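# Reseat the unlatched OSFP module in the switch

## Task

Find the single OSFP module in the switch that has not latched and press it gently inward until it latches, without forcing it and without unlatching any other module; the robot must not tip over or be left leaning, and nothing may be knocked or moved out of the work area.

## Robot and tools

Robot: TidyBot++, a mobile base (0.54 m long, 0.50 m wide, 0.38 m high) on four powered casters, carrying one seven-joint arm with a two-finger gripper. The shoulder sits 0.12 m ahead of the base centre and 0.68 m up. Segments: upper arm 0.42 m, forearm 0.31 m, hand 0.31 m to the hand point. At the start the arm is folded with the hand aiming down; folded, it pokes up to 0.08 m beyond the base front. Cameras: base_camera (fixed on the base) and wrist_camera (fisheye, looks along the hand).

Frames: the base frame has its origin on the floor below the base centre, x forward, y left, z up, in metres. hand_pose is reported there: the point halfway between the finger pads; the hand's own z axis runs out along the fingers and the fingers close along its y axis. The odometry frame is the base frame as it was when the scene began; base_odometry (x, y, heading in rad, left positive, -3.142 to 3.142) comes only from wheel rotation, so slip looks like travel. base_tilt gives forward and right lean in degrees.

Tool move: one action plus optional cameras and blocking. Action parts, which start together:
- base: an object with any of translate_m (forward +, -2 to 2 m), strafe_m (left +, -2 to 2 m), rotate_rad (counter-clockwise from above +, -6.3 to 6.3 rad). These are offsets relative to where the base last reported itself, measured along its axes at the start of the command.
- joints: absolute targets by name: joint_1_rad (any angle; positive is clockwise from above, the opposite sense to heading), joint_2_rad (shoulder, -2.249 to 2.249, 0 = upper arm vertical, + leans forward), joint_3_rad (any angle), joint_4_rad (elbow, -2.579 to 2.579, 0 straight; with joint_3 at 3.14, negative bends forward), joint_5_rad (any angle), joint_6_rad (wrist, -2.099 to 2.099), joint_7_rad (any angle; hand down, + is counter-clockwise from above; at 1.57 fingers open left/right), gripper_pos (0 open to 1 closed; gap roughly 85 x (1 - value) mm). Unlimited joints go the short way round, so turn in steps below half a revolution.
- target: one flat list of 7 numbers, an absolute hand pose in the base frame: x, y, z in metres, then quaternion qw, qx, qy, qz. With target, joints may contain only gripper_pos.
- speeds: caps for this action only: translate_m or strafe_m 0.05 to 0.5 m/s (give it under just one key when both are used), rotate_rad 0.1 to 1.57 rad/s.
cameras: list of base_camera, wrist_camera or all; omitted means all, [] means none. blocking: true/omitted waits until everything rests; false returns in about half a second while motion continues (check with wait(0), line "earlier move"). A newer move overrides only the parts it names.

wait(seconds 0 to 10) commands nothing and returns state and images. stop brakes all your running motions; braked parts report "stopped" and may keep pressing. zoom_image(camera, region [x0, y0, x1, y1] pixels, up to 504x504) enlarges part of that camera's latest image. finished_scene(scene) ends the current scene, given its number; it is irreversible, and the latch must hold afterwards with no help from the robot.

Result lines: base_status, joint_status, hand_status give each motion's ending: done, moving, off_target (rested away from target, maybe still pushing), stopped, not_followed (a built-in check refused joint targets; "joint command not followed" or "pose unreachable", with "cause:" for arm self-collision), contact_stop or time_out (an uncommanded stop; later calls in that reply are skipped), torque_fault, limit_stop_at_motor_heat. hand_status is done within 10 mm and 2 degrees; most target moves land within about 3 cm, so correct by adding (wanted - hand_pose) to the previous target. hand_target is where the joint targets would put the hand; to hold still, resend it rather than hand_pose. motor_effort is percent of maximum torque per motor, signed toward higher joint values, with the action's peak in brackets; it is the clearest sign of pressing on something. on_its_own lists uncommanded behaviour. pictures names the images in order. Motor temperatures are listed per joint; MOTOR HOT appears from 60 °C, and around 75 °C the arm goes limp for 30 s or more. "ARM HIT" means a hard hit on the base or itself. A refused or out-of-range call, or an uncommanded stop, cancels the reply's remaining move, wait and finished_scene calls; a merely invalid call (unknown key or camera) does not.

Handling: the controller solves target poses itself and may swing the elbow; forward-pointing poses low and close to the base often miss and can hit the base. It never avoids obstacles and keeps pushing when blocked, with force growing with distance to the target. Out-of-reach poses wander up to 10 s and end time_out. A hand pointing down reaches at most about 0.94 m high, only near the base. Friction can leave joints slightly short; small repeated steps, each added to the previous command, creep forward. Cameras show true hand position better than hand_pose.

Avoid: driving or turning while the arm touches anything above about 0.6 m, hard sideways loads on a raised hand, and reaching far out from the folded posture or swinging a stretched arm, all of which can tip the robot; pull the arm back or back away to recover. Avoid slams, hard hits, disturbing the other modules, shoving anything out of the area, and heavy forces on the gripper. Long pushing or stretched holds heat the motors.

Each tool is called after ">>>" in YAML: its name, and indented under it one key for each argument.

## Session

>>> move:

Scene clock: 0.00 s.
Motor temperatures (°C): [32 28 28 30 34 40 36]
base_odometry: x=+0.000 y=+0.000 heading=+0.000
base_tilt: forward=+0.2 right=-0.2
base_status: not commanded
joint_positions: joint_1_rad=+0.040 joint_2_rad=-0.354 joint_3_rad=+3.093 joint_4_rad=-2.530 joint_5_rad=+0.033 joint_6_rad=-0.835 joint_7_rad=+1.593 gripper_pos=+0.000
joint_status: not commanded
motor_effort: joint_1_rad=+0 joint_2_rad=-2 joint_3_rad=+0 joint_4_rad=+15 joint_5_rad=+0 joint_6_rad=+1 joint_7_rad=-1
hand_pose: x=+0.2717 y=-0.0069 z=+0.5889 quat_wxyz=(+0.022, +0.997, +0.025, +0.065) (m; base frame)
hand_target: x=+0.2712 y=-0.0069 z=+0.5886 quat_wxyz=(+0.022, +0.997, +0.025, +0.064) (m; base frame)
hand_status: not commanded
pictures: base_camera, wrist_camera

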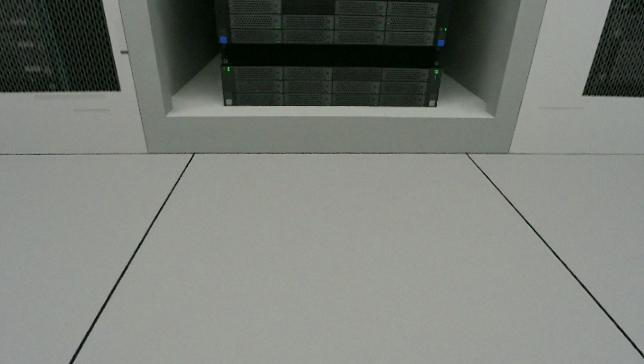

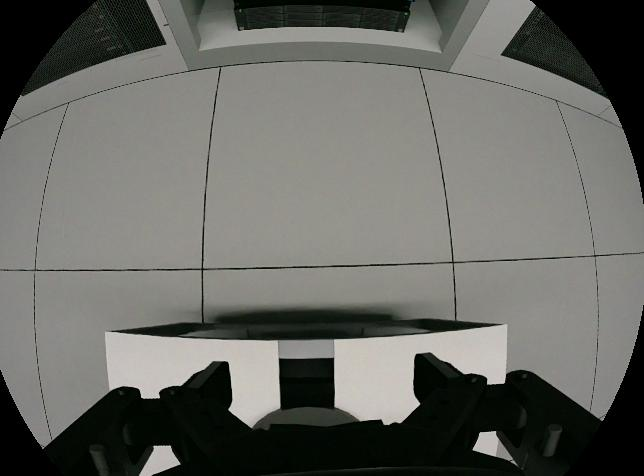

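>>> move:
  joints: {"joint_1_rad":0.0,"joint_2_rad":-0.354,"joint_3_rad":3.14,"joint_4_rad":-2.53,"joint_5_rad":0.0,"joint_6_rad":0.6,"joint_7_rad":1.57}

Scene clock: 2.37 s.
Motor temperatures (°C): [32 28 28 30 34 40 36]
move: done
base_odometry: x=+0.000 y=+0.000 heading=+0.000
base_tilt: forward=+0.1 right=-0.2
base_status: not commanded
joint_positions: joint_1_rad=+0.022 joint_2_rad=-0.354 joint_3_rad=+3.126 joint_4_rad=-2.525 joint_5_rad=+0.033 joint_6_rad=+0.544 joint_7_rad=+1.593 gripper_pos=+0.000
joint_status: all done
motor_effort: joint_1_rad=+0(1) joint_2_rad=-6(6) joint_3_rad=+1(2) joint_4_rad=+20(21) joint_5_rad=+0(1) joint_6_rad=+9(9) joint_7_rad=-1(2)
hand_pose: x=+0.5431 y=+0.0050 z=+0.8811 quat_wxyz=(+0.015, +0.727, +0.024, +0.687) (m; base frame)
hand_target: x=+0.5429 y=+0.0021 z=+0.8960 quat_wxyz=(-0.001, +0.709, +0.000, +0.705) (m; base frame)
hand_status: not commanded
pictures: base_camera, wrist_camera
camera_calibration:
wrist_camera: T_world_to_cam=[[0.0260138, -0.999368, 0.0242241, -0.0235656], [-0.0418356, -0.0252994, -0.998804, 0.962519], [0.998786, 0.0249693, -0.0424673, -0.371263], [0, 0, 0, 1]] pos_world=[0.411692, 0.0100706, 0.946172]

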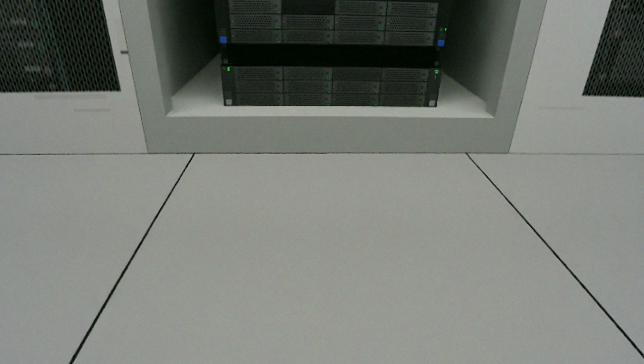

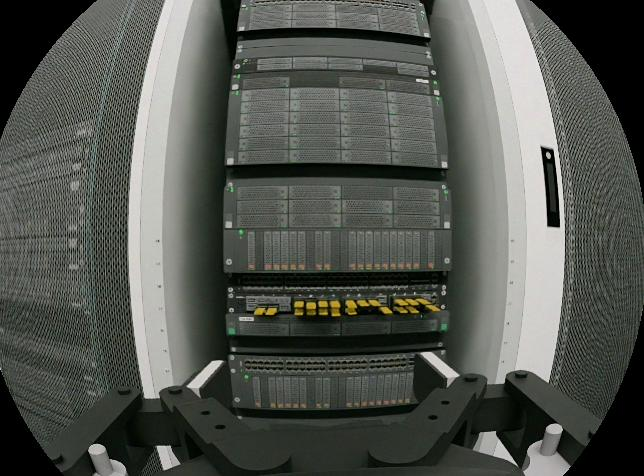

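>>> zoom_image:
  camera: "wrist_camera"
  region: [222, 270, 462, 360]

Scaled by 2.100.

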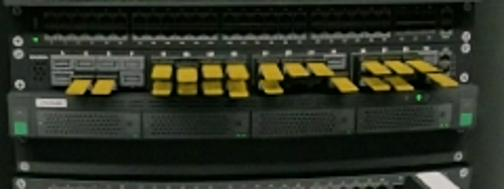

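>>> move:
  joints: {"joint_1_rad":0.0,"joint_2_rad":0.25,"joint_3_rad":3.14,"joint_4_rad":-2.19,"joint_5_rad":-0.02,"joint_6_rad":0.91,"joint_7_rad":1.55,"gripper_pos":1}
  base: {"translate_m":0.15}

>>> zoom_image:
  camera: "wrist_camera"
  region: [140, 200, 500, 400]

Scene clock: 4.87 s.
Motor temperatures (°C): [32 28 28 30 34 40 36]
move: done
base_odometry: x=+0.150 y=+0.000 heading=+0.000
base_tilt: forward=+0.2 right=-0.2
base_status: done
joint_positions: joint_1_rad=+0.021 joint_2_rad=+0.241 joint_3_rad=+3.126 joint_4_rad=-2.199 joint_5_rad=+0.021 joint_6_rad=+0.850 joint_7_rad=+1.586 gripper_pos=+0.999
joint_status: all done
motor_effort: joint_1_rad=-1(2) joint_2_rad=-24(26) joint_3_rad=+0(2) joint_4_rad=+17(22) joint_5_rad=+0(1) joint_6_rad=+9(9) joint_7_rad=-1(2)
hand_pose: x=+0.7334 y=+0.0019 z=+0.8448 quat_wxyz=(+0.006, +0.713, +0.013, +0.701) (m; base frame)
hand_target: x=+0.7370 y=-0.0027 z=+0.8620 quat_wxyz=(-0.007, +0.692, -0.017, +0.721) (m; base frame)
hand_status: not commanded
pictures: base_camera, wrist_camera
camera_calibration:
wrist_camera: T_world_to_cam=[[0.0241418, -0.999697, -0.00476951, -0.00482719], [-0.0035813, 0.00468439, -0.999983, 0.907023], [0.999702, 0.0241585, -0.00346712, -0.59644], [0, 0, 0, 1]] pos_world=[0.599627, 0.00533451, 0.904916]

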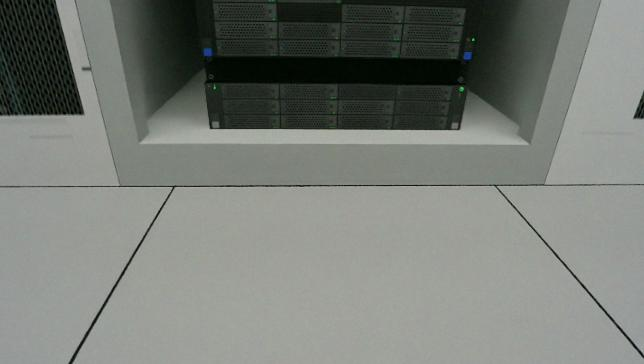

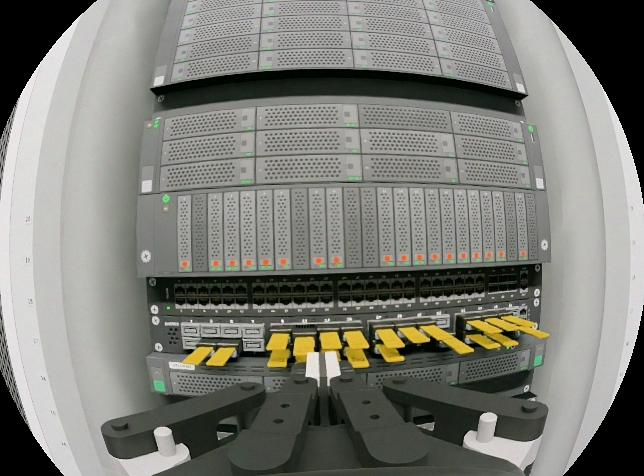

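Scaled by 1.400.

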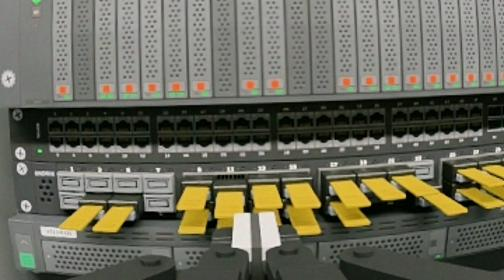

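>>> zoom_image:
  camera: "wrist_camera"
  region: [150, 300, 360, 380]

>>> zoom_image:
  camera: "wrist_camera"
  region: [340, 300, 560, 380]

Scaled by 2.400.

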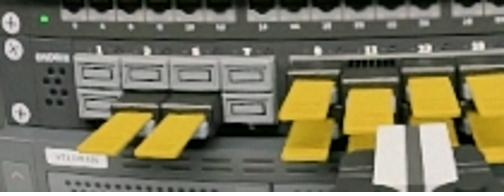

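Scaled by 2.291.

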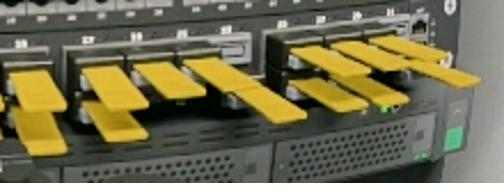

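>>> move:
  joints: {"joint_2_rad":0.1,"joint_4_rad":-2.09,"joint_6_rad":0.5}
  base: {"translate_m":0.1,"strafe_m":-0.13}
  cameras: ["wrist_camera"]

>>> zoom_image:
  camera: "wrist_camera"
  region: [180, 230, 380, 380]

>>> zoom_image:
  camera: "wrist_camera"
  region: [340, 230, 540, 380]

Scene clock: 6.77 s.
Motor temperatures (°C): [32 28 28 30 34 40 36]
move: done
base_odometry: x=+0.250 y=-0.130 heading=+0.001
base_tilt: forward=+0.2 right=-0.2
base_status: done
joint_positions: joint_1_rad=+0.012 joint_2_rad=+0.112 joint_3_rad=+3.136 joint_4_rad=-2.090 joint_5_rad=+0.016 joint_6_rad=+0.554 joint_7_rad=+1.586 gripper_pos=+0.999
joint_status: all done
motor_effort: joint_1_rad=+0(2) joint_2_rad=-22(25) joint_3_rad=+1(2) joint_4_rad=+21(21) joint_5_rad=+0(1) joint_6_rad=+9(10) joint_7_rad=-1(1)
hand_pose: x=+0.7301 y=-0.0005 z=+0.8902 quat_wxyz=(+0.009, +0.734, +0.011, +0.679) (m; base frame)
hand_target: x=+0.7261 y=-0.0007 z=+0.8810 quat_wxyz=(-0.010, +0.748, -0.017, +0.664) (m; base frame)
hand_status: not commanded
pictures: wrist_camera
camera_calibration:
wrist_camera: T_world_to_cam=[[0.0157676, -0.999871, -0.00312066, -0.0022987], [-0.0629599, 0.00212201, -0.998014, 0.993992], [0.997891, 0.0159328, -0.0629183, -0.538656], [0, 0, 0, 1]] pos_world=[0.600139, 0.00417464, 0.958119]

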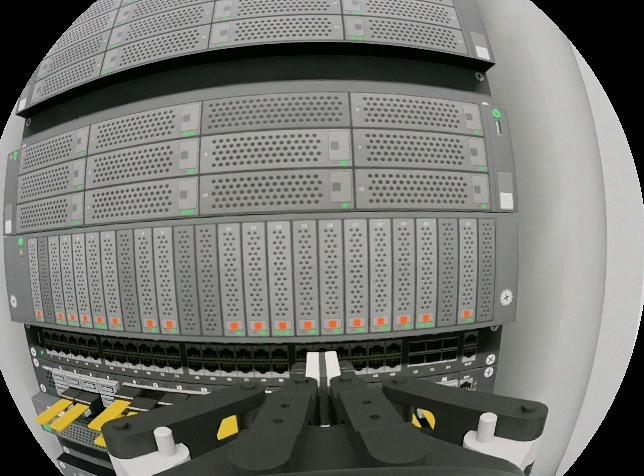

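Scaled by 2.520.

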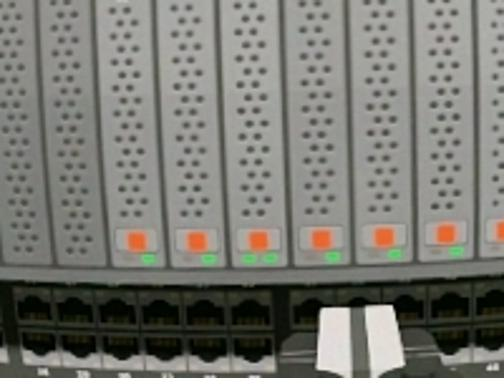

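Scaled by 2.520.

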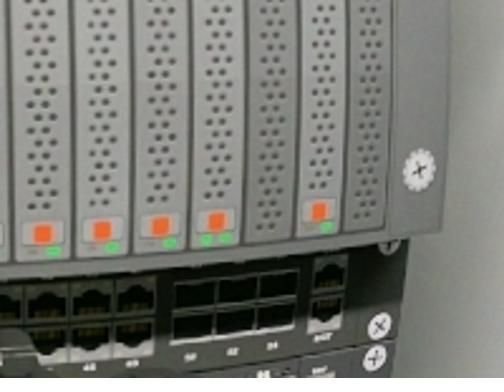

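>>> move:
  joints: {"joint_2_rad":0.25,"joint_4_rad":-2.19,"joint_6_rad":0.91,"joint_7_rad":0.0}
  base: {"translate_m":-0.05}
  cameras: ["wrist_camera"]

>>> zoom_image:
  camera: "wrist_camera"
  region: [220, 50, 420, 250]

>>> zoom_image:
  camera: "wrist_camera"
  region: [220, 200, 420, 400]

Scene clock: 9.50 s.
Motor temperatures (°C): [32 28 28 30 34 40 36]
move: done
base_odometry: x=+0.200 y=-0.130 heading=+0.001
base_tilt: forward=+0.2 right=-0.2
base_status: done
joint_positions: joint_1_rad=+0.012 joint_2_rad=+0.239 joint_3_rad=+3.136 joint_4_rad=-2.171 joint_5_rad=+0.016 joint_6_rad=+0.854 joint_7_rad=+0.034 gripper_pos=+0.999
joint_status: all done
motor_effort: joint_1_rad=+0(2) joint_2_rad=-24(26) joint_3_rad=+1(1) joint_4_rad=+18(21) joint_5_rad=+0(1) joint_6_rad=+9(9) joint_7_rad=-1(2)
hand_pose: x=+0.7398 y=+0.0005 z=+0.8615 quat_wxyz=(-0.494, +0.508, -0.484, +0.513) (m; base frame)
hand_target: x=+0.7370 y=-0.0027 z=+0.8621 quat_wxyz=(-0.510, +0.483, -0.496, +0.510) (m; base frame)
hand_status: not commanded
pictures: wrist_camera
camera_calibration:
wrist_camera: T_world_to_cam=[[0.0294924, -0.0141327, -0.999465, 0.846134], [0.00978908, 0.999856, -0.0138494, 0.0638304], [0.999517, -0.00937539, 0.0296265, -0.631152], [0, 0, 0, 1]] pos_world=[0.605268, -0.0577803, 0.865264]

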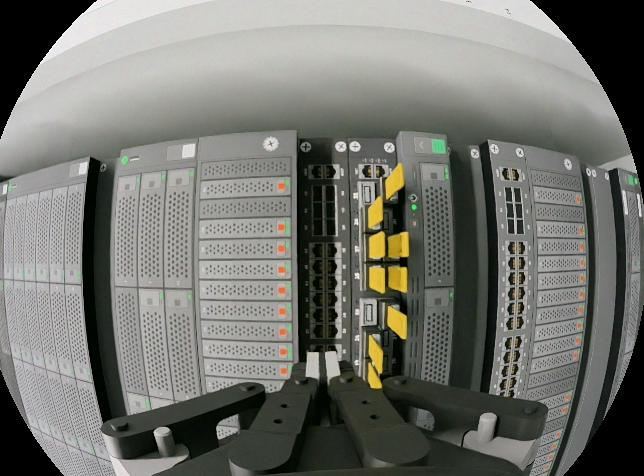

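Scaled by 2.520.

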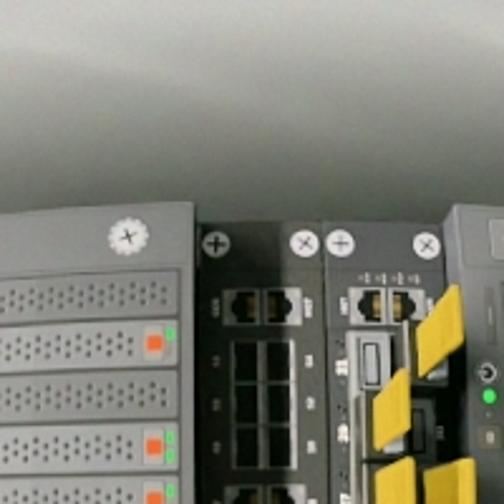

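Scaled by 2.520.

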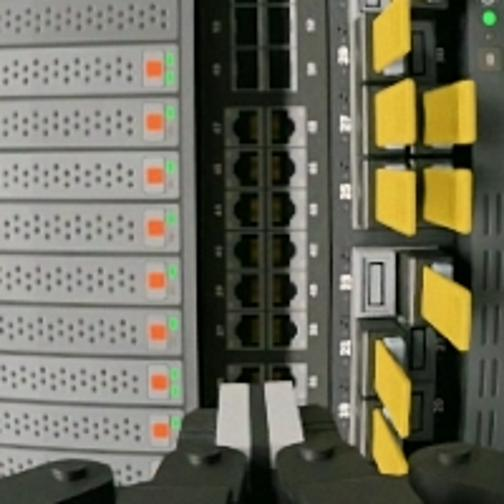

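>>> zoom_image:
  camera: "wrist_camera"
  region: [350, 150, 420, 230]

>>> zoom_image:
  camera: "wrist_camera"
  region: [350, 220, 420, 300]

>>> zoom_image:
  camera: "wrist_camera"
  region: [350, 290, 420, 390]

Scaled by 6.300.

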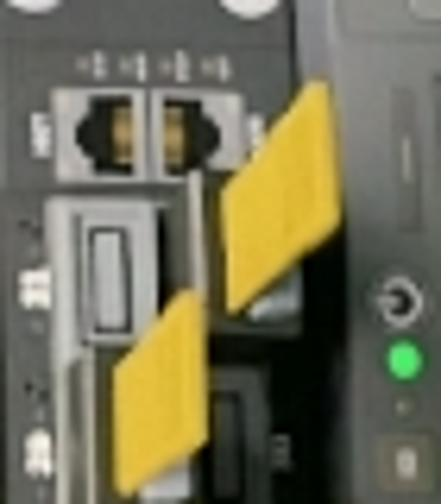

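Scaled by 6.300.

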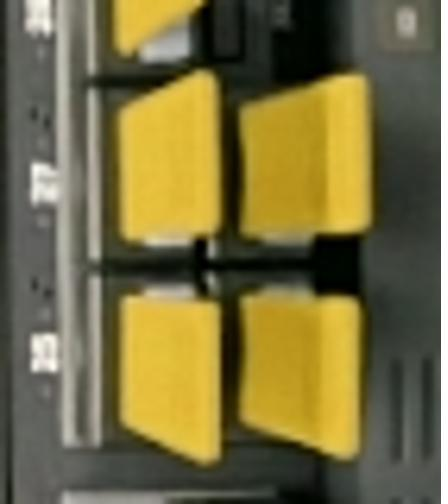

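Scaled by 5.040.

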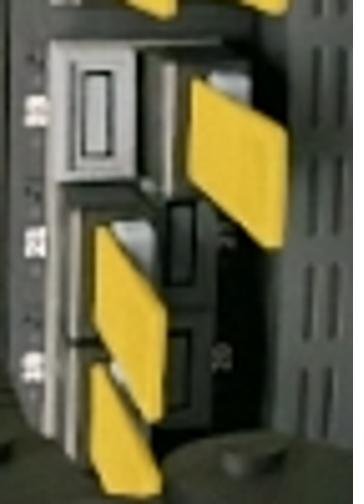

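>>> move:
  joints: {"joint_2_rad":0.28,"joint_4_rad":-1.23,"joint_6_rad":-0.86,"joint_7_rad":1.57}
  cameras: ["wrist_camera"]

>>> zoom_image:
  camera: "wrist_camera"
  region: [150, 150, 500, 400]

Scene clock: 13.20 s.
Motor temperatures (°C): [32 28 28 30 34 40 36]
move: done
base_odometry: x=+0.200 y=-0.130 heading=+0.001
base_tilt: forward=+0.2 right=-0.2
base_status: not commanded
joint_positions: joint_1_rad=+0.012 joint_2_rad=+0.266 joint_3_rad=+3.136 joint_4_rad=-1.236 joint_5_rad=+0.016 joint_6_rad=-0.805 joint_7_rad=+1.532 gripper_pos=+0.999
joint_status: all done
motor_effort: joint_1_rad=-1(2) joint_2_rad=-30(31) joint_3_rad=+1(1) joint_4_rad=+22(23) joint_5_rad=+0(1) joint_6_rad=+7(9) joint_7_rad=-1(2)
hand_pose: x=+0.7738 y=-0.0074 z=+0.9003 quat_wxyz=(+0.001, +0.914, -0.019, +0.405) (m; base frame)
hand_target: x=+0.7661 y=+0.0070 z=+0.8822 quat_wxyz=(-0.010, +0.926, -0.003, +0.376) (m; base frame)
hand_status: not commanded
pictures: wrist_camera
camera_calibration:
wrist_camera: T_world_to_cam=[[-0.0437395, -0.998003, -0.0455715, 0.074415], [-0.658338, 0.0631034, -0.750073, 1.2448], [0.751451, -0.00280636, -0.659783, 0.146366], [0, 0, 0, 1]] pos_world=[0.712767, -0.00387398, 1.03365]

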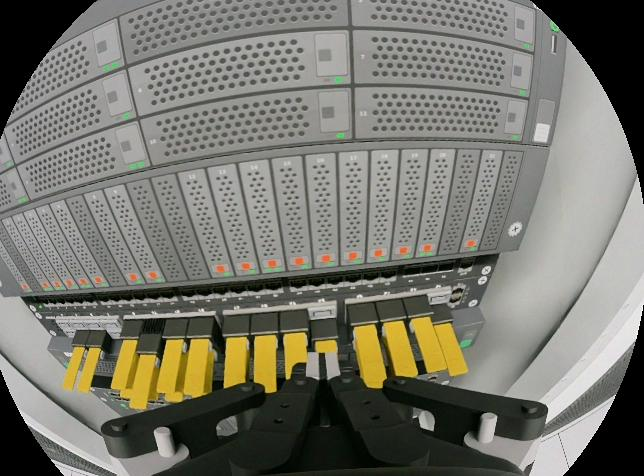

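Scaled by 1.440.

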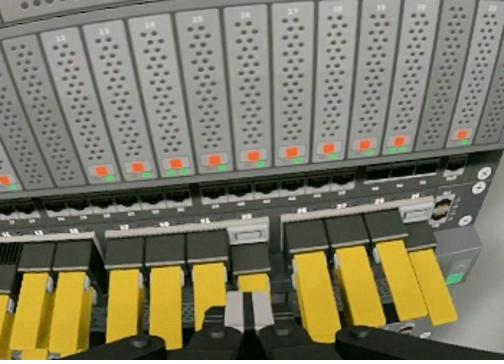

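>>> zoom_image:
  camera: "wrist_camera"
  region: [50, 300, 220, 420]

>>> zoom_image:
  camera: "wrist_camera"
  region: [200, 280, 480, 400]

Scaled by 2.965.

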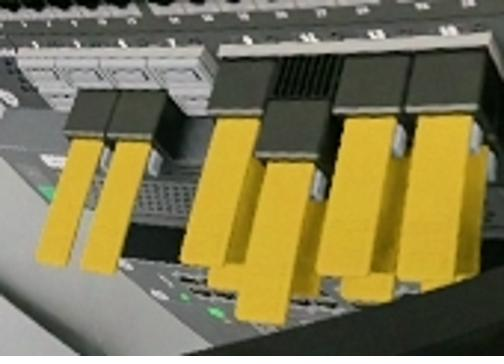

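Scaled by 1.800.

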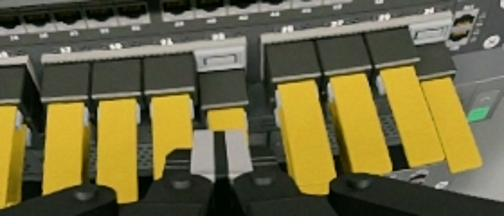

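>>> move:
  joints: {"joint_1_rad":-0.01,"joint_2_rad":0.2,"joint_4_rad":-2.19,"joint_6_rad":0.9,"joint_7_rad":1.55}
  cameras: []

>>> move:
  base: {"strafe_m":0.13,"rotate_rad":0.03,"translate_m":0.02}
  cameras: ["wrist_camera"]

>>> zoom_image:
  camera: "wrist_camera"
  region: [180, 260, 480, 400]

Scene clock: 18.97 s.
Motor temperatures (°C): [32 28 28 30 34 40 36]
move: done
base_odometry: x=+0.200 y=-0.130 heading=+0.001
base_tilt: forward=+0.2 right=-0.2
base_status: not commanded
joint_positions: joint_1_rad=+0.012 joint_2_rad=+0.217 joint_3_rad=+3.136 joint_4_rad=-2.170 joint_5_rad=+0.016 joint_6_rad=+0.841 joint_7_rad=+1.534 gripper_pos=+0.999
joint_status: all done
motor_effort: joint_1_rad=-1(2) joint_2_rad=-24(31) joint_3_rad=+0(1) joint_4_rad=+18(23) joint_5_rad=+0(1) joint_6_rad=+9(9) joint_7_rad=-1(3)
hand_pose: x=+0.7359 y=+0.0007 z=+0.8714 quat_wxyz=(-0.011, +0.698, -0.008, +0.716) (m; base frame)
hand_target: x=+0.7275 y=+0.0034 z=+0.8896 quat_wxyz=(-0.011, +0.678, -0.013, +0.735) (m; base frame)
hand_status: not commanded
pictures: none
No camera images: "cameras" was empty.

Scene clock: 20.37 s.
Motor temperatures (°C): [32 28 28 30 34 40 36]
move: done
base_odometry: x=+0.220 y=+0.000 heading=+0.031
base_tilt: forward=+0.2 right=-0.2
base_status: done
joint_positions: joint_1_rad=-0.004 joint_2_rad=+0.215 joint_3_rad=+3.139 joint_4_rad=-2.171 joint_5_rad=+0.013 joint_6_rad=+0.844 joint_7_rad=+1.534 gripper_pos=+0.999
joint_status: not commanded
motor_effort: joint_1_rad=-1(5) joint_2_rad=-24(25) joint_3_rad=+0(3) joint_4_rad=+18(18) joint_5_rad=+0(1) joint_6_rad=+8(9) joint_7_rad=-1(2)
hand_pose: x=+0.7354 y=+0.0081 z=+0.8731 quat_wxyz=(-0.016, +0.697, -0.005, +0.717) (m; base frame)
hand_target: x=+0.7275 y=+0.0034 z=+0.8896 quat_wxyz=(-0.011, +0.678, -0.013, +0.735) (m; base frame)
hand_status: not commanded
pictures: wrist_camera
camera_calibration:
wrist_camera: T_world_to_cam=[[0.0318815, -0.997797, -0.0581788, 0.042343], [0.0425414, 0.0595103, -0.997321, 0.898609], [0.998586, 0.029321, 0.0443449, -0.639493], [0, 0, 0, 1]] pos_world=[0.59901, 0.00752383, 0.927023]

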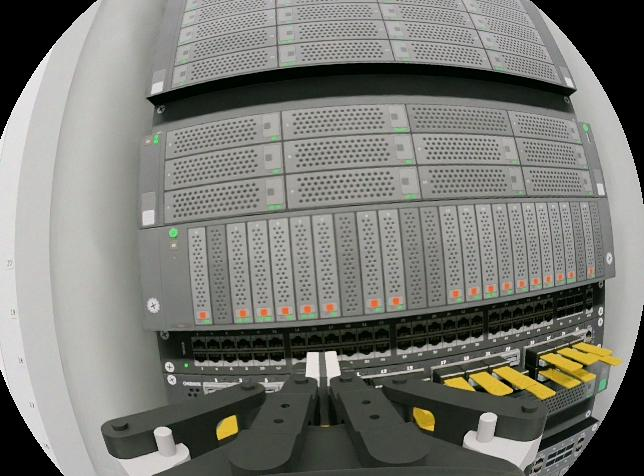

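Scaled by 1.680.

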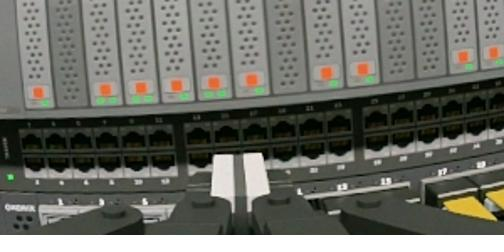

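>>> move:
  joints: {"joint_7_rad":-0.02}
  cameras: ["wrist_camera"]

>>> zoom_image:
  camera: "wrist_camera"
  region: [280, 220, 440, 380]

Scene clock: 23.10 s.
Motor temperatures (°C): [32 28 28 30 34 40 36]
move: done
base_odometry: x=+0.220 y=+0.000 heading=+0.031
base_tilt: forward=+0.2 right=-0.2
base_status: not commanded
joint_positions: joint_1_rad=-0.004 joint_2_rad=+0.215 joint_3_rad=+3.139 joint_4_rad=-2.171 joint_5_rad=+0.013 joint_6_rad=+0.844 joint_7_rad=+0.014 gripper_pos=+0.999
joint_status: all done
motor_effort: joint_1_rad=-1(1) joint_2_rad=-24(25) joint_3_rad=+0(1) joint_4_rad=+18(19) joint_5_rad=+0(1) joint_6_rad=+9(9) joint_7_rad=-1(2)
hand_pose: x=+0.7354 y=+0.0081 z=+0.8732 quat_wxyz=(-0.506, +0.502, -0.483, +0.509) (m; base frame)
hand_target: x=+0.7275 y=+0.0034 z=+0.8896 quat_wxyz=(-0.527, +0.470, -0.488, +0.512) (m; base frame)
hand_status: not commanded
pictures: wrist_camera
camera_calibration:
wrist_camera: T_world_to_cam=[[0.0436037, 0.0086313, -0.999012, 0.847172], [-0.00129652, 0.999962, 0.00858293, 0.0450046], [0.999048, 0.00092099, 0.0436133, -0.638967], [0, 0, 0, 1]] pos_world=[0.601477, -0.0517266, 0.873816]

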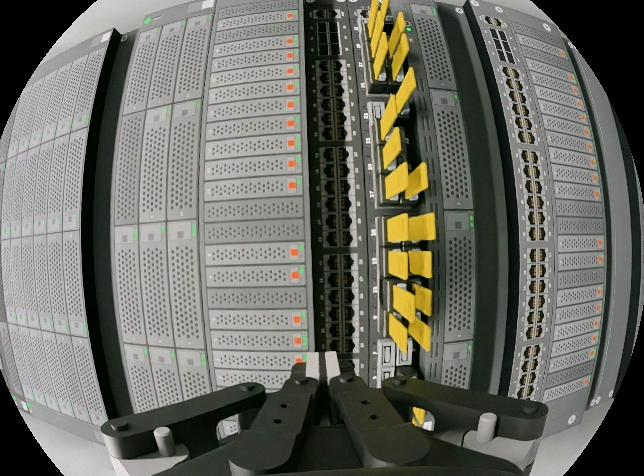

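Scaled by 3.150.

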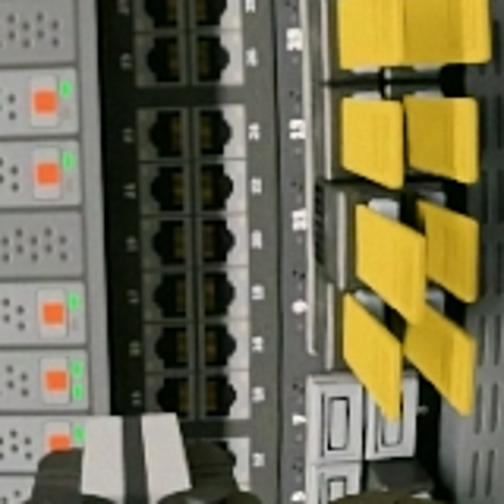

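>>> move:
  joints: {"joint_2_rad":0.26,"joint_4_rad":-2.145,"joint_6_rad":0.865}
  base: {"strafe_m":-0.023,"translate_m":0.0}
  cameras: ["wrist_camera"]

>>> zoom_image:
  camera: "wrist_camera"
  region: [290, 260, 430, 380]

Scene clock: 24.87 s.
Motor temperatures (°C): [32 28 28 30 34 40 36]
move: done
base_odometry: x=+0.221 y=-0.023 heading=+0.031
base_tilt: forward=+0.2 right=-0.2
base_status: done
joint_positions: joint_1_rad=-0.004 joint_2_rad=+0.254 joint_3_rad=+3.142 joint_4_rad=-2.146 joint_5_rad=+0.011 joint_6_rad=+0.844 joint_7_rad=+0.014 gripper_pos=+0.999
joint_status: all done
motor_effort: joint_1_rad=-1(3) joint_2_rad=-25(27) joint_3_rad=+0(2) joint_4_rad=+18(19) joint_5_rad=+0(1) joint_6_rad=+9(10) joint_7_rad=-1(1)
hand_pose: x=+0.7481 y=+0.0065 z=+0.8620 quat_wxyz=(-0.501, +0.505, -0.488, +0.506) (m; base frame)
hand_target: x=+0.7494 y=+0.0038 z=+0.8651 quat_wxyz=(-0.515, +0.483, -0.501, +0.500) (m; base frame)
hand_status: not commanded
pictures: wrist_camera
camera_calibration:
wrist_camera: T_world_to_cam=[[0.0295348, 0.00881682, -0.999525, 0.846405], [0.00205852, 0.999958, 0.00888147, 0.0438876], [0.999562, -0.00231985, 0.0295154, -0.639389], [0, 0, 0, 1]] pos_world=[0.61402, -0.0528317, 0.864485]

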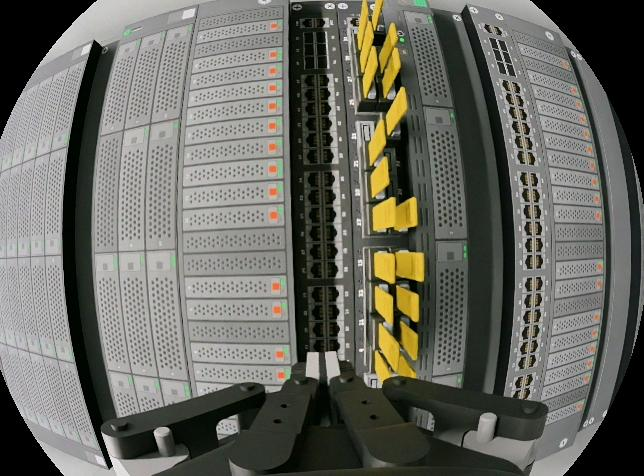

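Scaled by 3.600.

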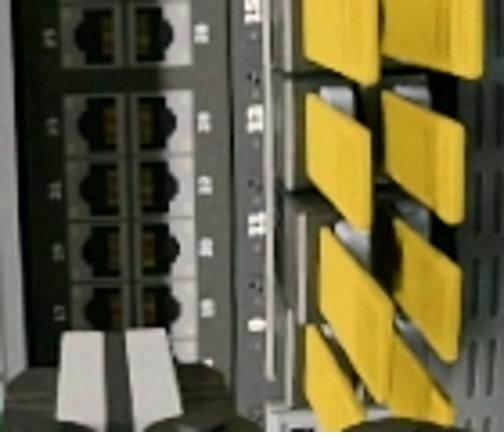

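>>> move:
  joints: {"joint_2_rad":0.325,"joint_4_rad":-2.135,"joint_6_rad":0.94}
  cameras: ["wrist_camera"]

>>> zoom_image:
  camera: "wrist_camera"
  region: [290, 280, 410, 380]

Scene clock: 26.50 s.
Motor temperatures (°C): [32 28 28 30 34 40 36]
move: done
base_odometry: x=+0.221 y=-0.023 heading=+0.031
base_tilt: forward=+0.2 right=-0.2
base_status: not commanded
joint_positions: joint_1_rad=-0.004 joint_2_rad=+0.319 joint_3_rad=+3.142 joint_4_rad=-2.142 joint_5_rad=+0.011 joint_6_rad=+0.891 joint_7_rad=+0.014 gripper_pos=+0.999
joint_status: all done
motor_effort: joint_1_rad=+0(1) joint_2_rad=-27(29) joint_3_rad=+0(1) joint_4_rad=+17(19) joint_5_rad=+0(1) joint_6_rad=+9(9) joint_7_rad=-1(2)
hand_pose: x=+0.7602 y=+0.0067 z=+0.8375 quat_wxyz=(-0.498, +0.508, -0.491, +0.502) (m; base frame)
hand_target: x=+0.7622 y=+0.0036 z=+0.8522 quat_wxyz=(-0.520, +0.478, -0.496, +0.505) (m; base frame)
hand_status: not commanded
pictures: wrist_camera
camera_calibration:
wrist_camera: T_world_to_cam=[[0.0157902, 0.00915002, -0.999833, 0.832212], [0.00182946, 0.999956, 0.00918004, 0.0438438], [0.999874, -0.00197411, 0.0157728, -0.639427], [0, 0, 0, 1]] pos_world=[0.626125, -0.052719, 0.841757]

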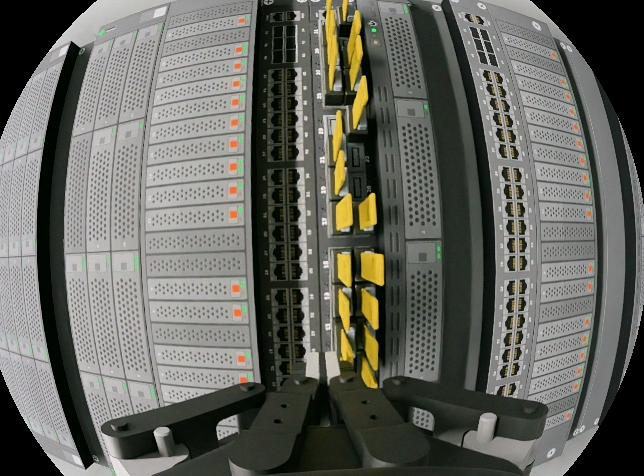

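Scaled by 4.200.

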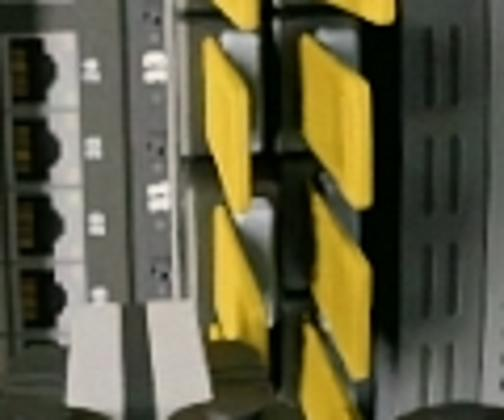

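>>> zoom_image:
  camera: "wrist_camera"
  region: [305, 305, 375, 375]

Scaled by 7.200.

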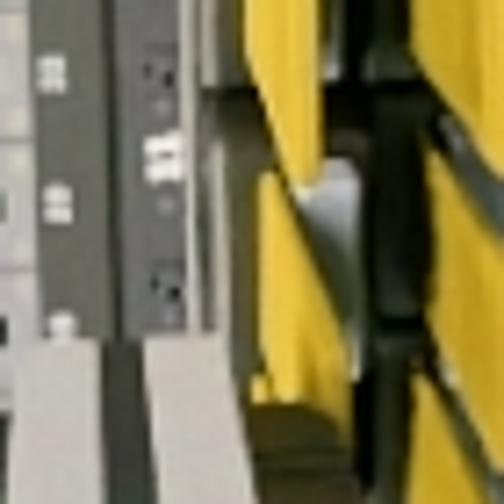

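>>> move:
  joints: {"joint_2_rad":0.333,"joint_4_rad":-2.135,"joint_6_rad":0.94}
  base: {"translate_m":0.02}
  speeds: {"translate_m":0.05}
  cameras: ["wrist_camera"]

>>> zoom_image:
  camera: "wrist_camera"
  region: [305, 305, 375, 375]

Scene clock: 28.27 s.
Motor temperatures (°C): [32 28 28 30 34 40 36]
move: done
base_odometry: x=+0.241 y=-0.022 heading=+0.031
base_tilt: forward=+0.2 right=-0.3
base_status: done
joint_positions: joint_1_rad=-0.004 joint_2_rad=+0.323 joint_3_rad=+3.142 joint_4_rad=-2.140 joint_5_rad=+0.011 joint_6_rad=+0.891 joint_7_rad=+0.014 gripper_pos=+0.999
joint_status: all done
motor_effort: joint_1_rad=-1(1) joint_2_rad=-27(29) joint_3_rad=+0(1) joint_4_rad=+17(18) joint_5_rad=+0(1) joint_6_rad=+9(9) joint_7_rad=-1(1)
hand_pose: x=+0.7611 y=+0.0067 z=+0.8356 quat_wxyz=(-0.498, +0.509, -0.492, +0.502) (m; base frame)
hand_target: x=+0.7636 y=+0.0037 z=+0.8470 quat_wxyz=(-0.518, +0.480, -0.498, +0.503) (m; base frame)
hand_status: not commanded
pictures: wrist_camera
camera_calibration:
wrist_camera: T_world_to_cam=[[0.0131457, 0.00913807, -0.999872, 0.83239], [0.00185358, 0.999956, 0.00916321, 0.0438511], [0.999912, -0.0019738, 0.0131282, -0.638096], [0, 0, 0, 1]] pos_world=[0.627016, -0.0527151, 0.840259]

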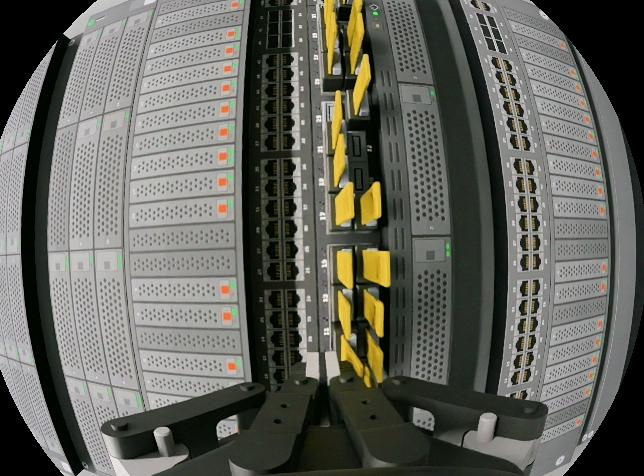

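Scaled by 7.200.

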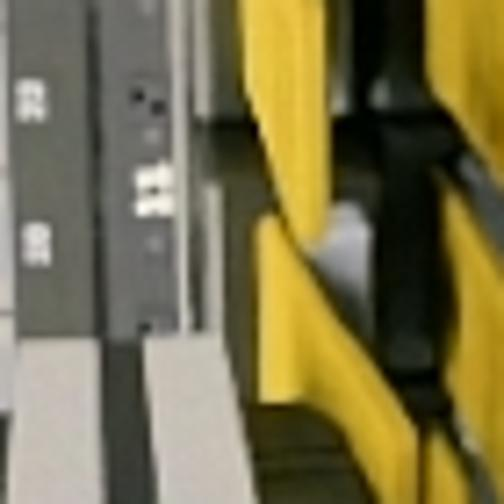

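>>> move:
  joints: {"joint_2_rad":0.34,"joint_4_rad":-2.135,"joint_6_rad":0.94}
  cameras: ["wrist_camera"]

>>> zoom_image:
  camera: "wrist_camera"
  region: [305, 305, 375, 375]

Scene clock: 29.23 s.
Motor temperatures (°C): [32 28 28 30 34 40 36]
move: done
base_odometry: x=+0.241 y=-0.022 heading=+0.031
base_tilt: forward=+0.2 right=-0.2
base_status: not commanded
joint_positions: joint_1_rad=-0.004 joint_2_rad=+0.327 joint_3_rad=+3.142 joint_4_rad=-2.140 joint_5_rad=+0.011 joint_6_rad=+0.891 joint_7_rad=+0.014 gripper_pos=+0.999
joint_status: all done
motor_effort: joint_1_rad=-1(1) joint_2_rad=-27(28) joint_3_rad=+1(1) joint_4_rad=+17(18) joint_5_rad=+0(1) joint_6_rad=+8(9) joint_7_rad=-1(1)
hand_pose: x=+0.7616 y=+0.0067 z=+0.8332 quat_wxyz=(-0.497, +0.510, -0.493, +0.501) (m; base frame)
hand_target: x=+0.7647 y=+0.0037 z=+0.8425 quat_wxyz=(-0.516, +0.482, -0.500, +0.502) (m; base frame)
hand_status: not commanded
pictures: wrist_camera
camera_calibration:
wrist_camera: T_world_to_cam=[[0.00944325, 0.00912191, -0.999914, 0.832859], [0.00188746, 0.999956, 0.00914013, 0.0438628], [0.999954, -0.00197361, 0.00942562, -0.635576], [0, 0, 0, 1]] pos_world=[0.627599, -0.0527126, 0.838377]

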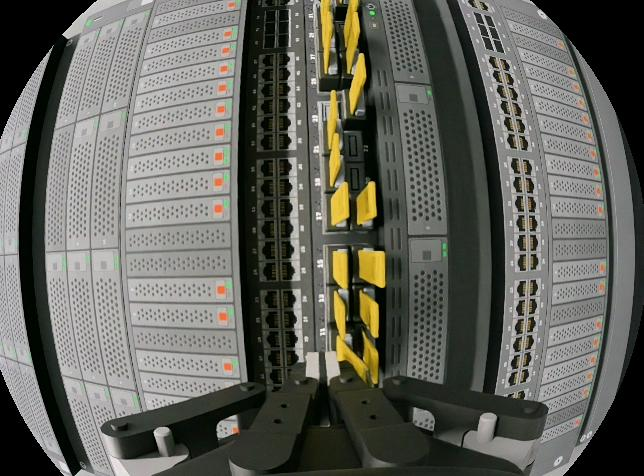

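Scaled by 7.200.

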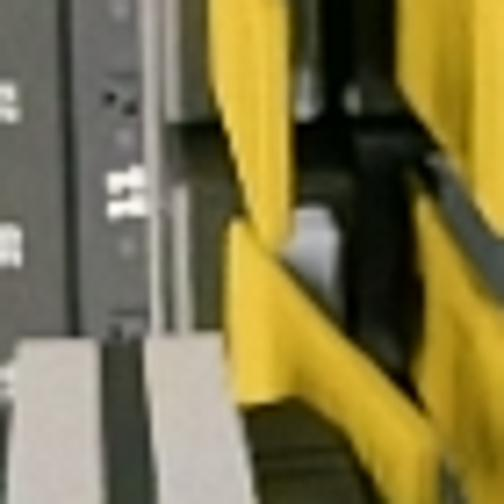

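>>> move:
  base: {"translate_m":0.01}
  speeds: {"translate_m":0.05}
  cameras: ["wrist_camera"]

>>> zoom_image:
  camera: "wrist_camera"
  region: [305, 305, 375, 375]

Scene clock: 30.03 s.
Motor temperatures (°C): [32 28 28 30 34 40 36]
move: done
base_odometry: x=+0.251 y=-0.022 heading=+0.031
base_tilt: forward=+0.2 right=-0.2
base_status: done
joint_positions: joint_1_rad=-0.004 joint_2_rad=+0.331 joint_3_rad=+3.142 joint_4_rad=-2.137 joint_5_rad=+0.011 joint_6_rad=+0.891 joint_7_rad=+0.014 gripper_pos=+0.999
joint_status: not commanded
motor_effort: joint_1_rad=-1(2) joint_2_rad=-27(28) joint_3_rad=+0(1) joint_4_rad=+17(18) joint_5_rad=+0(1) joint_6_rad=+8(9) joint_7_rad=-1(1)
hand_pose: x=+0.7631 y=+0.0067 z=+0.8324 quat_wxyz=(-0.497, +0.510, -0.493, +0.501) (m; base frame)
hand_target: x=+0.7647 y=+0.0037 z=+0.8425 quat_wxyz=(-0.516, +0.482, -0.500, +0.502) (m; base frame)
hand_status: not commanded
pictures: wrist_camera
camera_calibration:
wrist_camera: T_world_to_cam=[[0.00891641, 0.00911889, -0.999919, 0.832405], [0.00189141, 0.999956, 0.0091361, 0.0438614], [0.999958, -0.00197272, 0.00889877, -0.63665], [0, 0, 0, 1]] pos_world=[0.629118, -0.052706, 0.837602]

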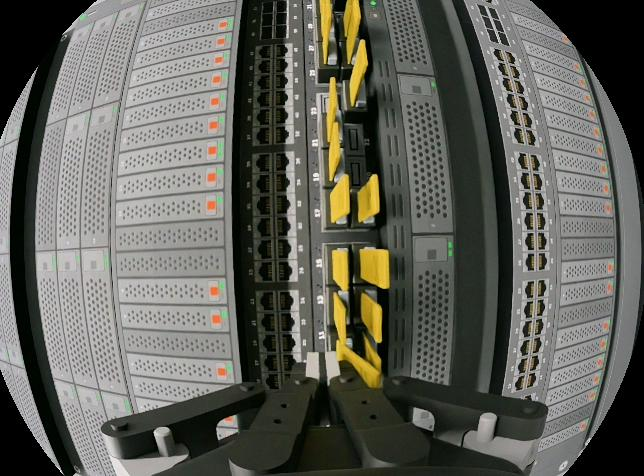

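Scaled by 7.200.

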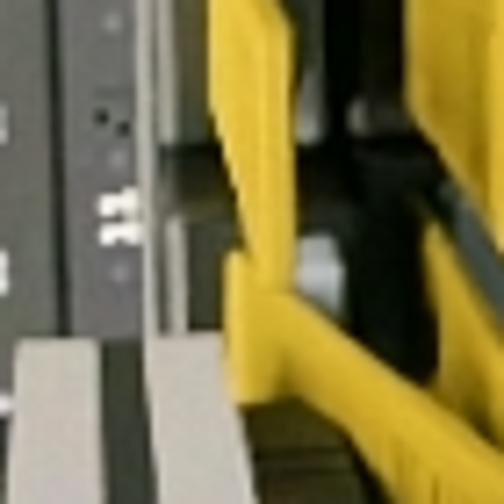

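>>> move:
  base: {"translate_m":0.006}
  speeds: {"translate_m":0.05}
  cameras: ["wrist_camera"]

>>> zoom_image:
  camera: "wrist_camera"
  region: [305, 305, 375, 375]

Scene clock: 30.80 s.
Motor temperatures (°C): [32 28 28 30 34 40 36]
move: done
base_odometry: x=+0.257 y=-0.021 heading=+0.031
base_tilt: forward=+0.2 right=-0.2
base_status: done
joint_positions: joint_1_rad=-0.004 joint_2_rad=+0.331 joint_3_rad=+3.142 joint_4_rad=-2.135 joint_5_rad=+0.011 joint_6_rad=+0.892 joint_7_rad=+0.014 gripper_pos=+0.999
joint_status: not commanded
motor_effort: joint_1_rad=-1(2) joint_2_rad=-26(28) joint_3_rad=+0(1) joint_4_rad=+16(17) joint_5_rad=+0(1) joint_6_rad=+8(8) joint_7_rad=-1(1)
hand_pose: x=+0.7638 y=+0.0067 z=+0.8334 quat_wxyz=(-0.497, +0.509, -0.492, +0.501) (m; base frame)
hand_target: x=+0.7647 y=+0.0037 z=+0.8425 quat_wxyz=(-0.516, +0.482, -0.500, +0.502) (m; base frame)
hand_status: not commanded
pictures: wrist_camera
camera_calibration:
wrist_camera: T_world_to_cam=[[0.011263, 0.00913463, -0.999895, 0.831558], [0.00186443, 0.999956, 0.00915619, 0.0438509], [0.999935, -0.00196736, 0.0112455, -0.639218], [0, 0, 0, 1]] pos_world=[0.629729, -0.0527025, 0.838258]

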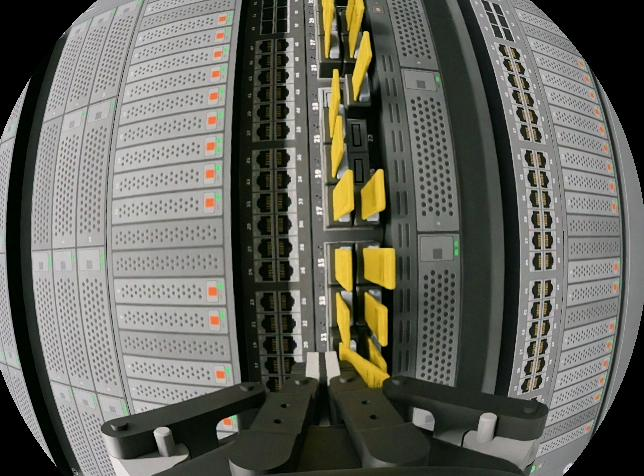

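Scaled by 7.200.

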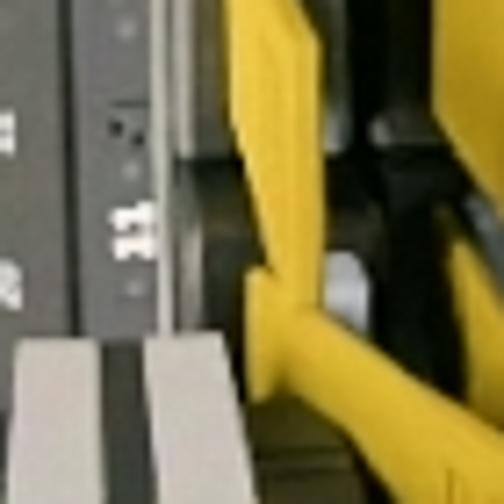

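>>> move:
  base: {"translate_m":0.005}
  speeds: {"translate_m":0.05}
  cameras: ["wrist_camera"]

>>> zoom_image:
  camera: "wrist_camera"
  region: [305, 305, 375, 375]

Scene clock: 31.57 s.
Motor temperatures (°C): [32 28 28 30 34 40 36]
move: done
base_odometry: x=+0.262 y=-0.021 heading=+0.032
base_tilt: forward=+0.2 right=-0.2
base_status: done
joint_positions: joint_1_rad=-0.004 joint_2_rad=+0.331 joint_3_rad=+3.142 joint_4_rad=-2.135 joint_5_rad=+0.011 joint_6_rad=+0.893 joint_7_rad=+0.014 gripper_pos=+0.999
joint_status: not commanded
motor_effort: joint_1_rad=+0(1) joint_2_rad=-26(28) joint_3_rad=+0(1) joint_4_rad=+18(20) joint_5_rad=+0(1) joint_6_rad=+8(9) joint_7_rad=-1(1)
hand_pose: x=+0.7637 y=+0.0067 z=+0.8334 quat_wxyz=(-0.497, +0.509, -0.492, +0.501) (m; base frame)
hand_target: x=+0.7647 y=+0.0037 z=+0.8425 quat_wxyz=(-0.516, +0.482, -0.500, +0.502) (m; base frame)
hand_status: not commanded
pictures: wrist_camera
camera_calibration:
wrist_camera: T_world_to_cam=[[0.0115715, 0.00913968, -0.999891, 0.831397], [0.00185856, 0.999956, 0.00916178, 0.0438493], [0.999931, -0.00196437, 0.011554, -0.639433], [0, 0, 0, 1]] pos_world=[0.629687, -0.0527022, 0.838293]

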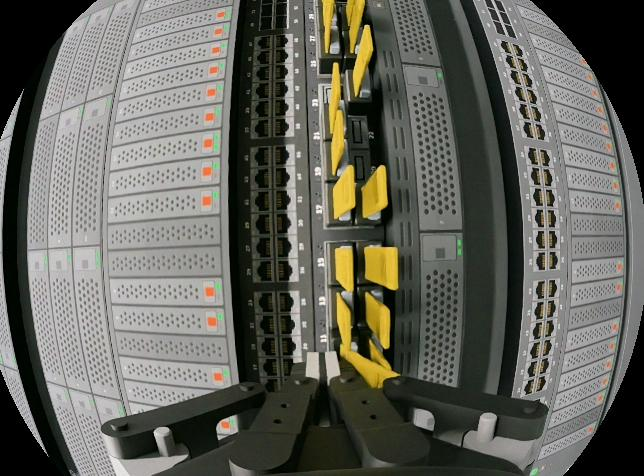

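Scaled by 7.200.

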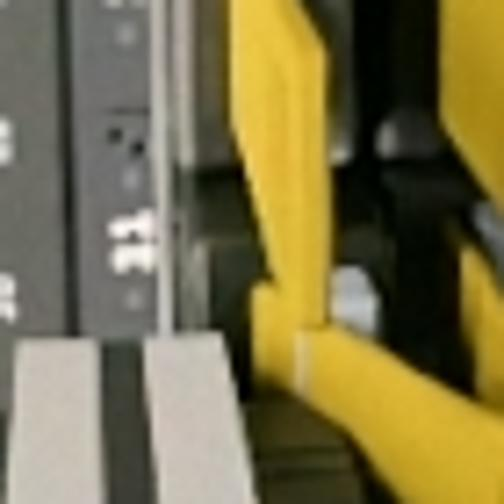

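>>> move:
  base: {"translate_m":0.005}
  speeds: {"translate_m":0.05}
  cameras: ["wrist_camera"]

>>> zoom_image:
  camera: "wrist_camera"
  region: [305, 305, 375, 375]

Scene clock: 32.47 s.
Motor temperatures (°C): [32 28 28 30 34 40 36]
move: done
base_odometry: x=+0.267 y=-0.021 heading=+0.032
base_tilt: forward=+0.2 right=-0.2
base_status: done
joint_positions: joint_1_rad=-0.004 joint_2_rad=+0.328 joint_3_rad=+3.142 joint_4_rad=-2.141 joint_5_rad=+0.011 joint_6_rad=+0.895 joint_7_rad=+0.014 gripper_pos=+0.999
joint_status: not commanded
motor_effort: joint_1_rad=-1(2) joint_2_rad=-25(27) joint_3_rad=-1(1) joint_4_rad=+20(22) joint_5_rad=+1(2) joint_6_rad=+9(9) joint_7_rad=-1(1)
hand_pose: x=+0.7618 y=+0.0065 z=+0.8331 quat_wxyz=(-0.497, +0.509, -0.493, +0.501) (m; base frame)
hand_target: x=+0.7647 y=+0.0037 z=+0.8425 quat_wxyz=(-0.516, +0.482, -0.500, +0.502) (m; base frame)
hand_status: not commanded
pictures: wrist_camera
camera_calibration:
wrist_camera: T_world_to_cam=[[0.0109478, 0.00964458, -0.999894, 0.831565], [0.00246799, 0.99995, 0.00967214, 0.0431621], [0.999937, -0.00257362, 0.0109234, -0.636948], [0, 0, 0, 1]] pos_world=[0.627697, -0.0528193, 0.838017]

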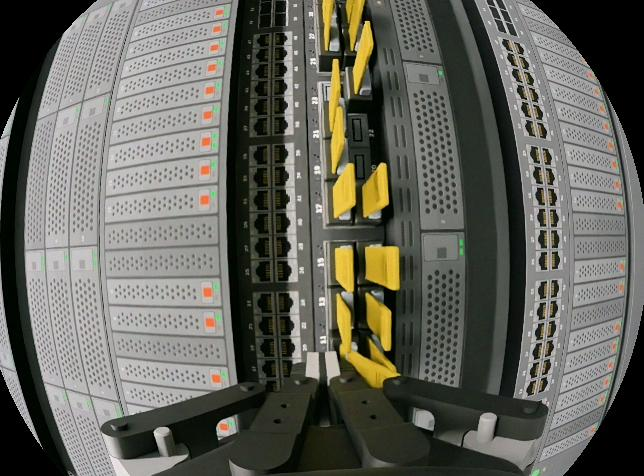

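Scaled by 7.200.

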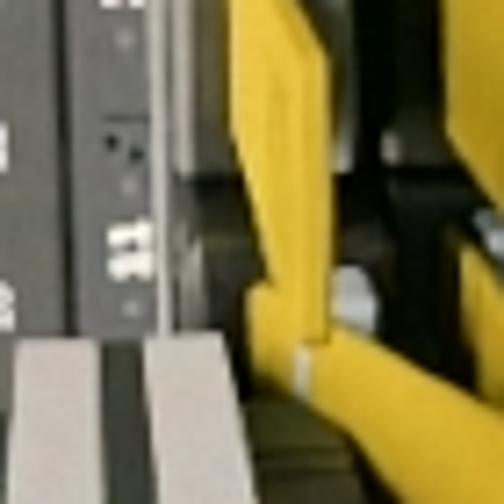

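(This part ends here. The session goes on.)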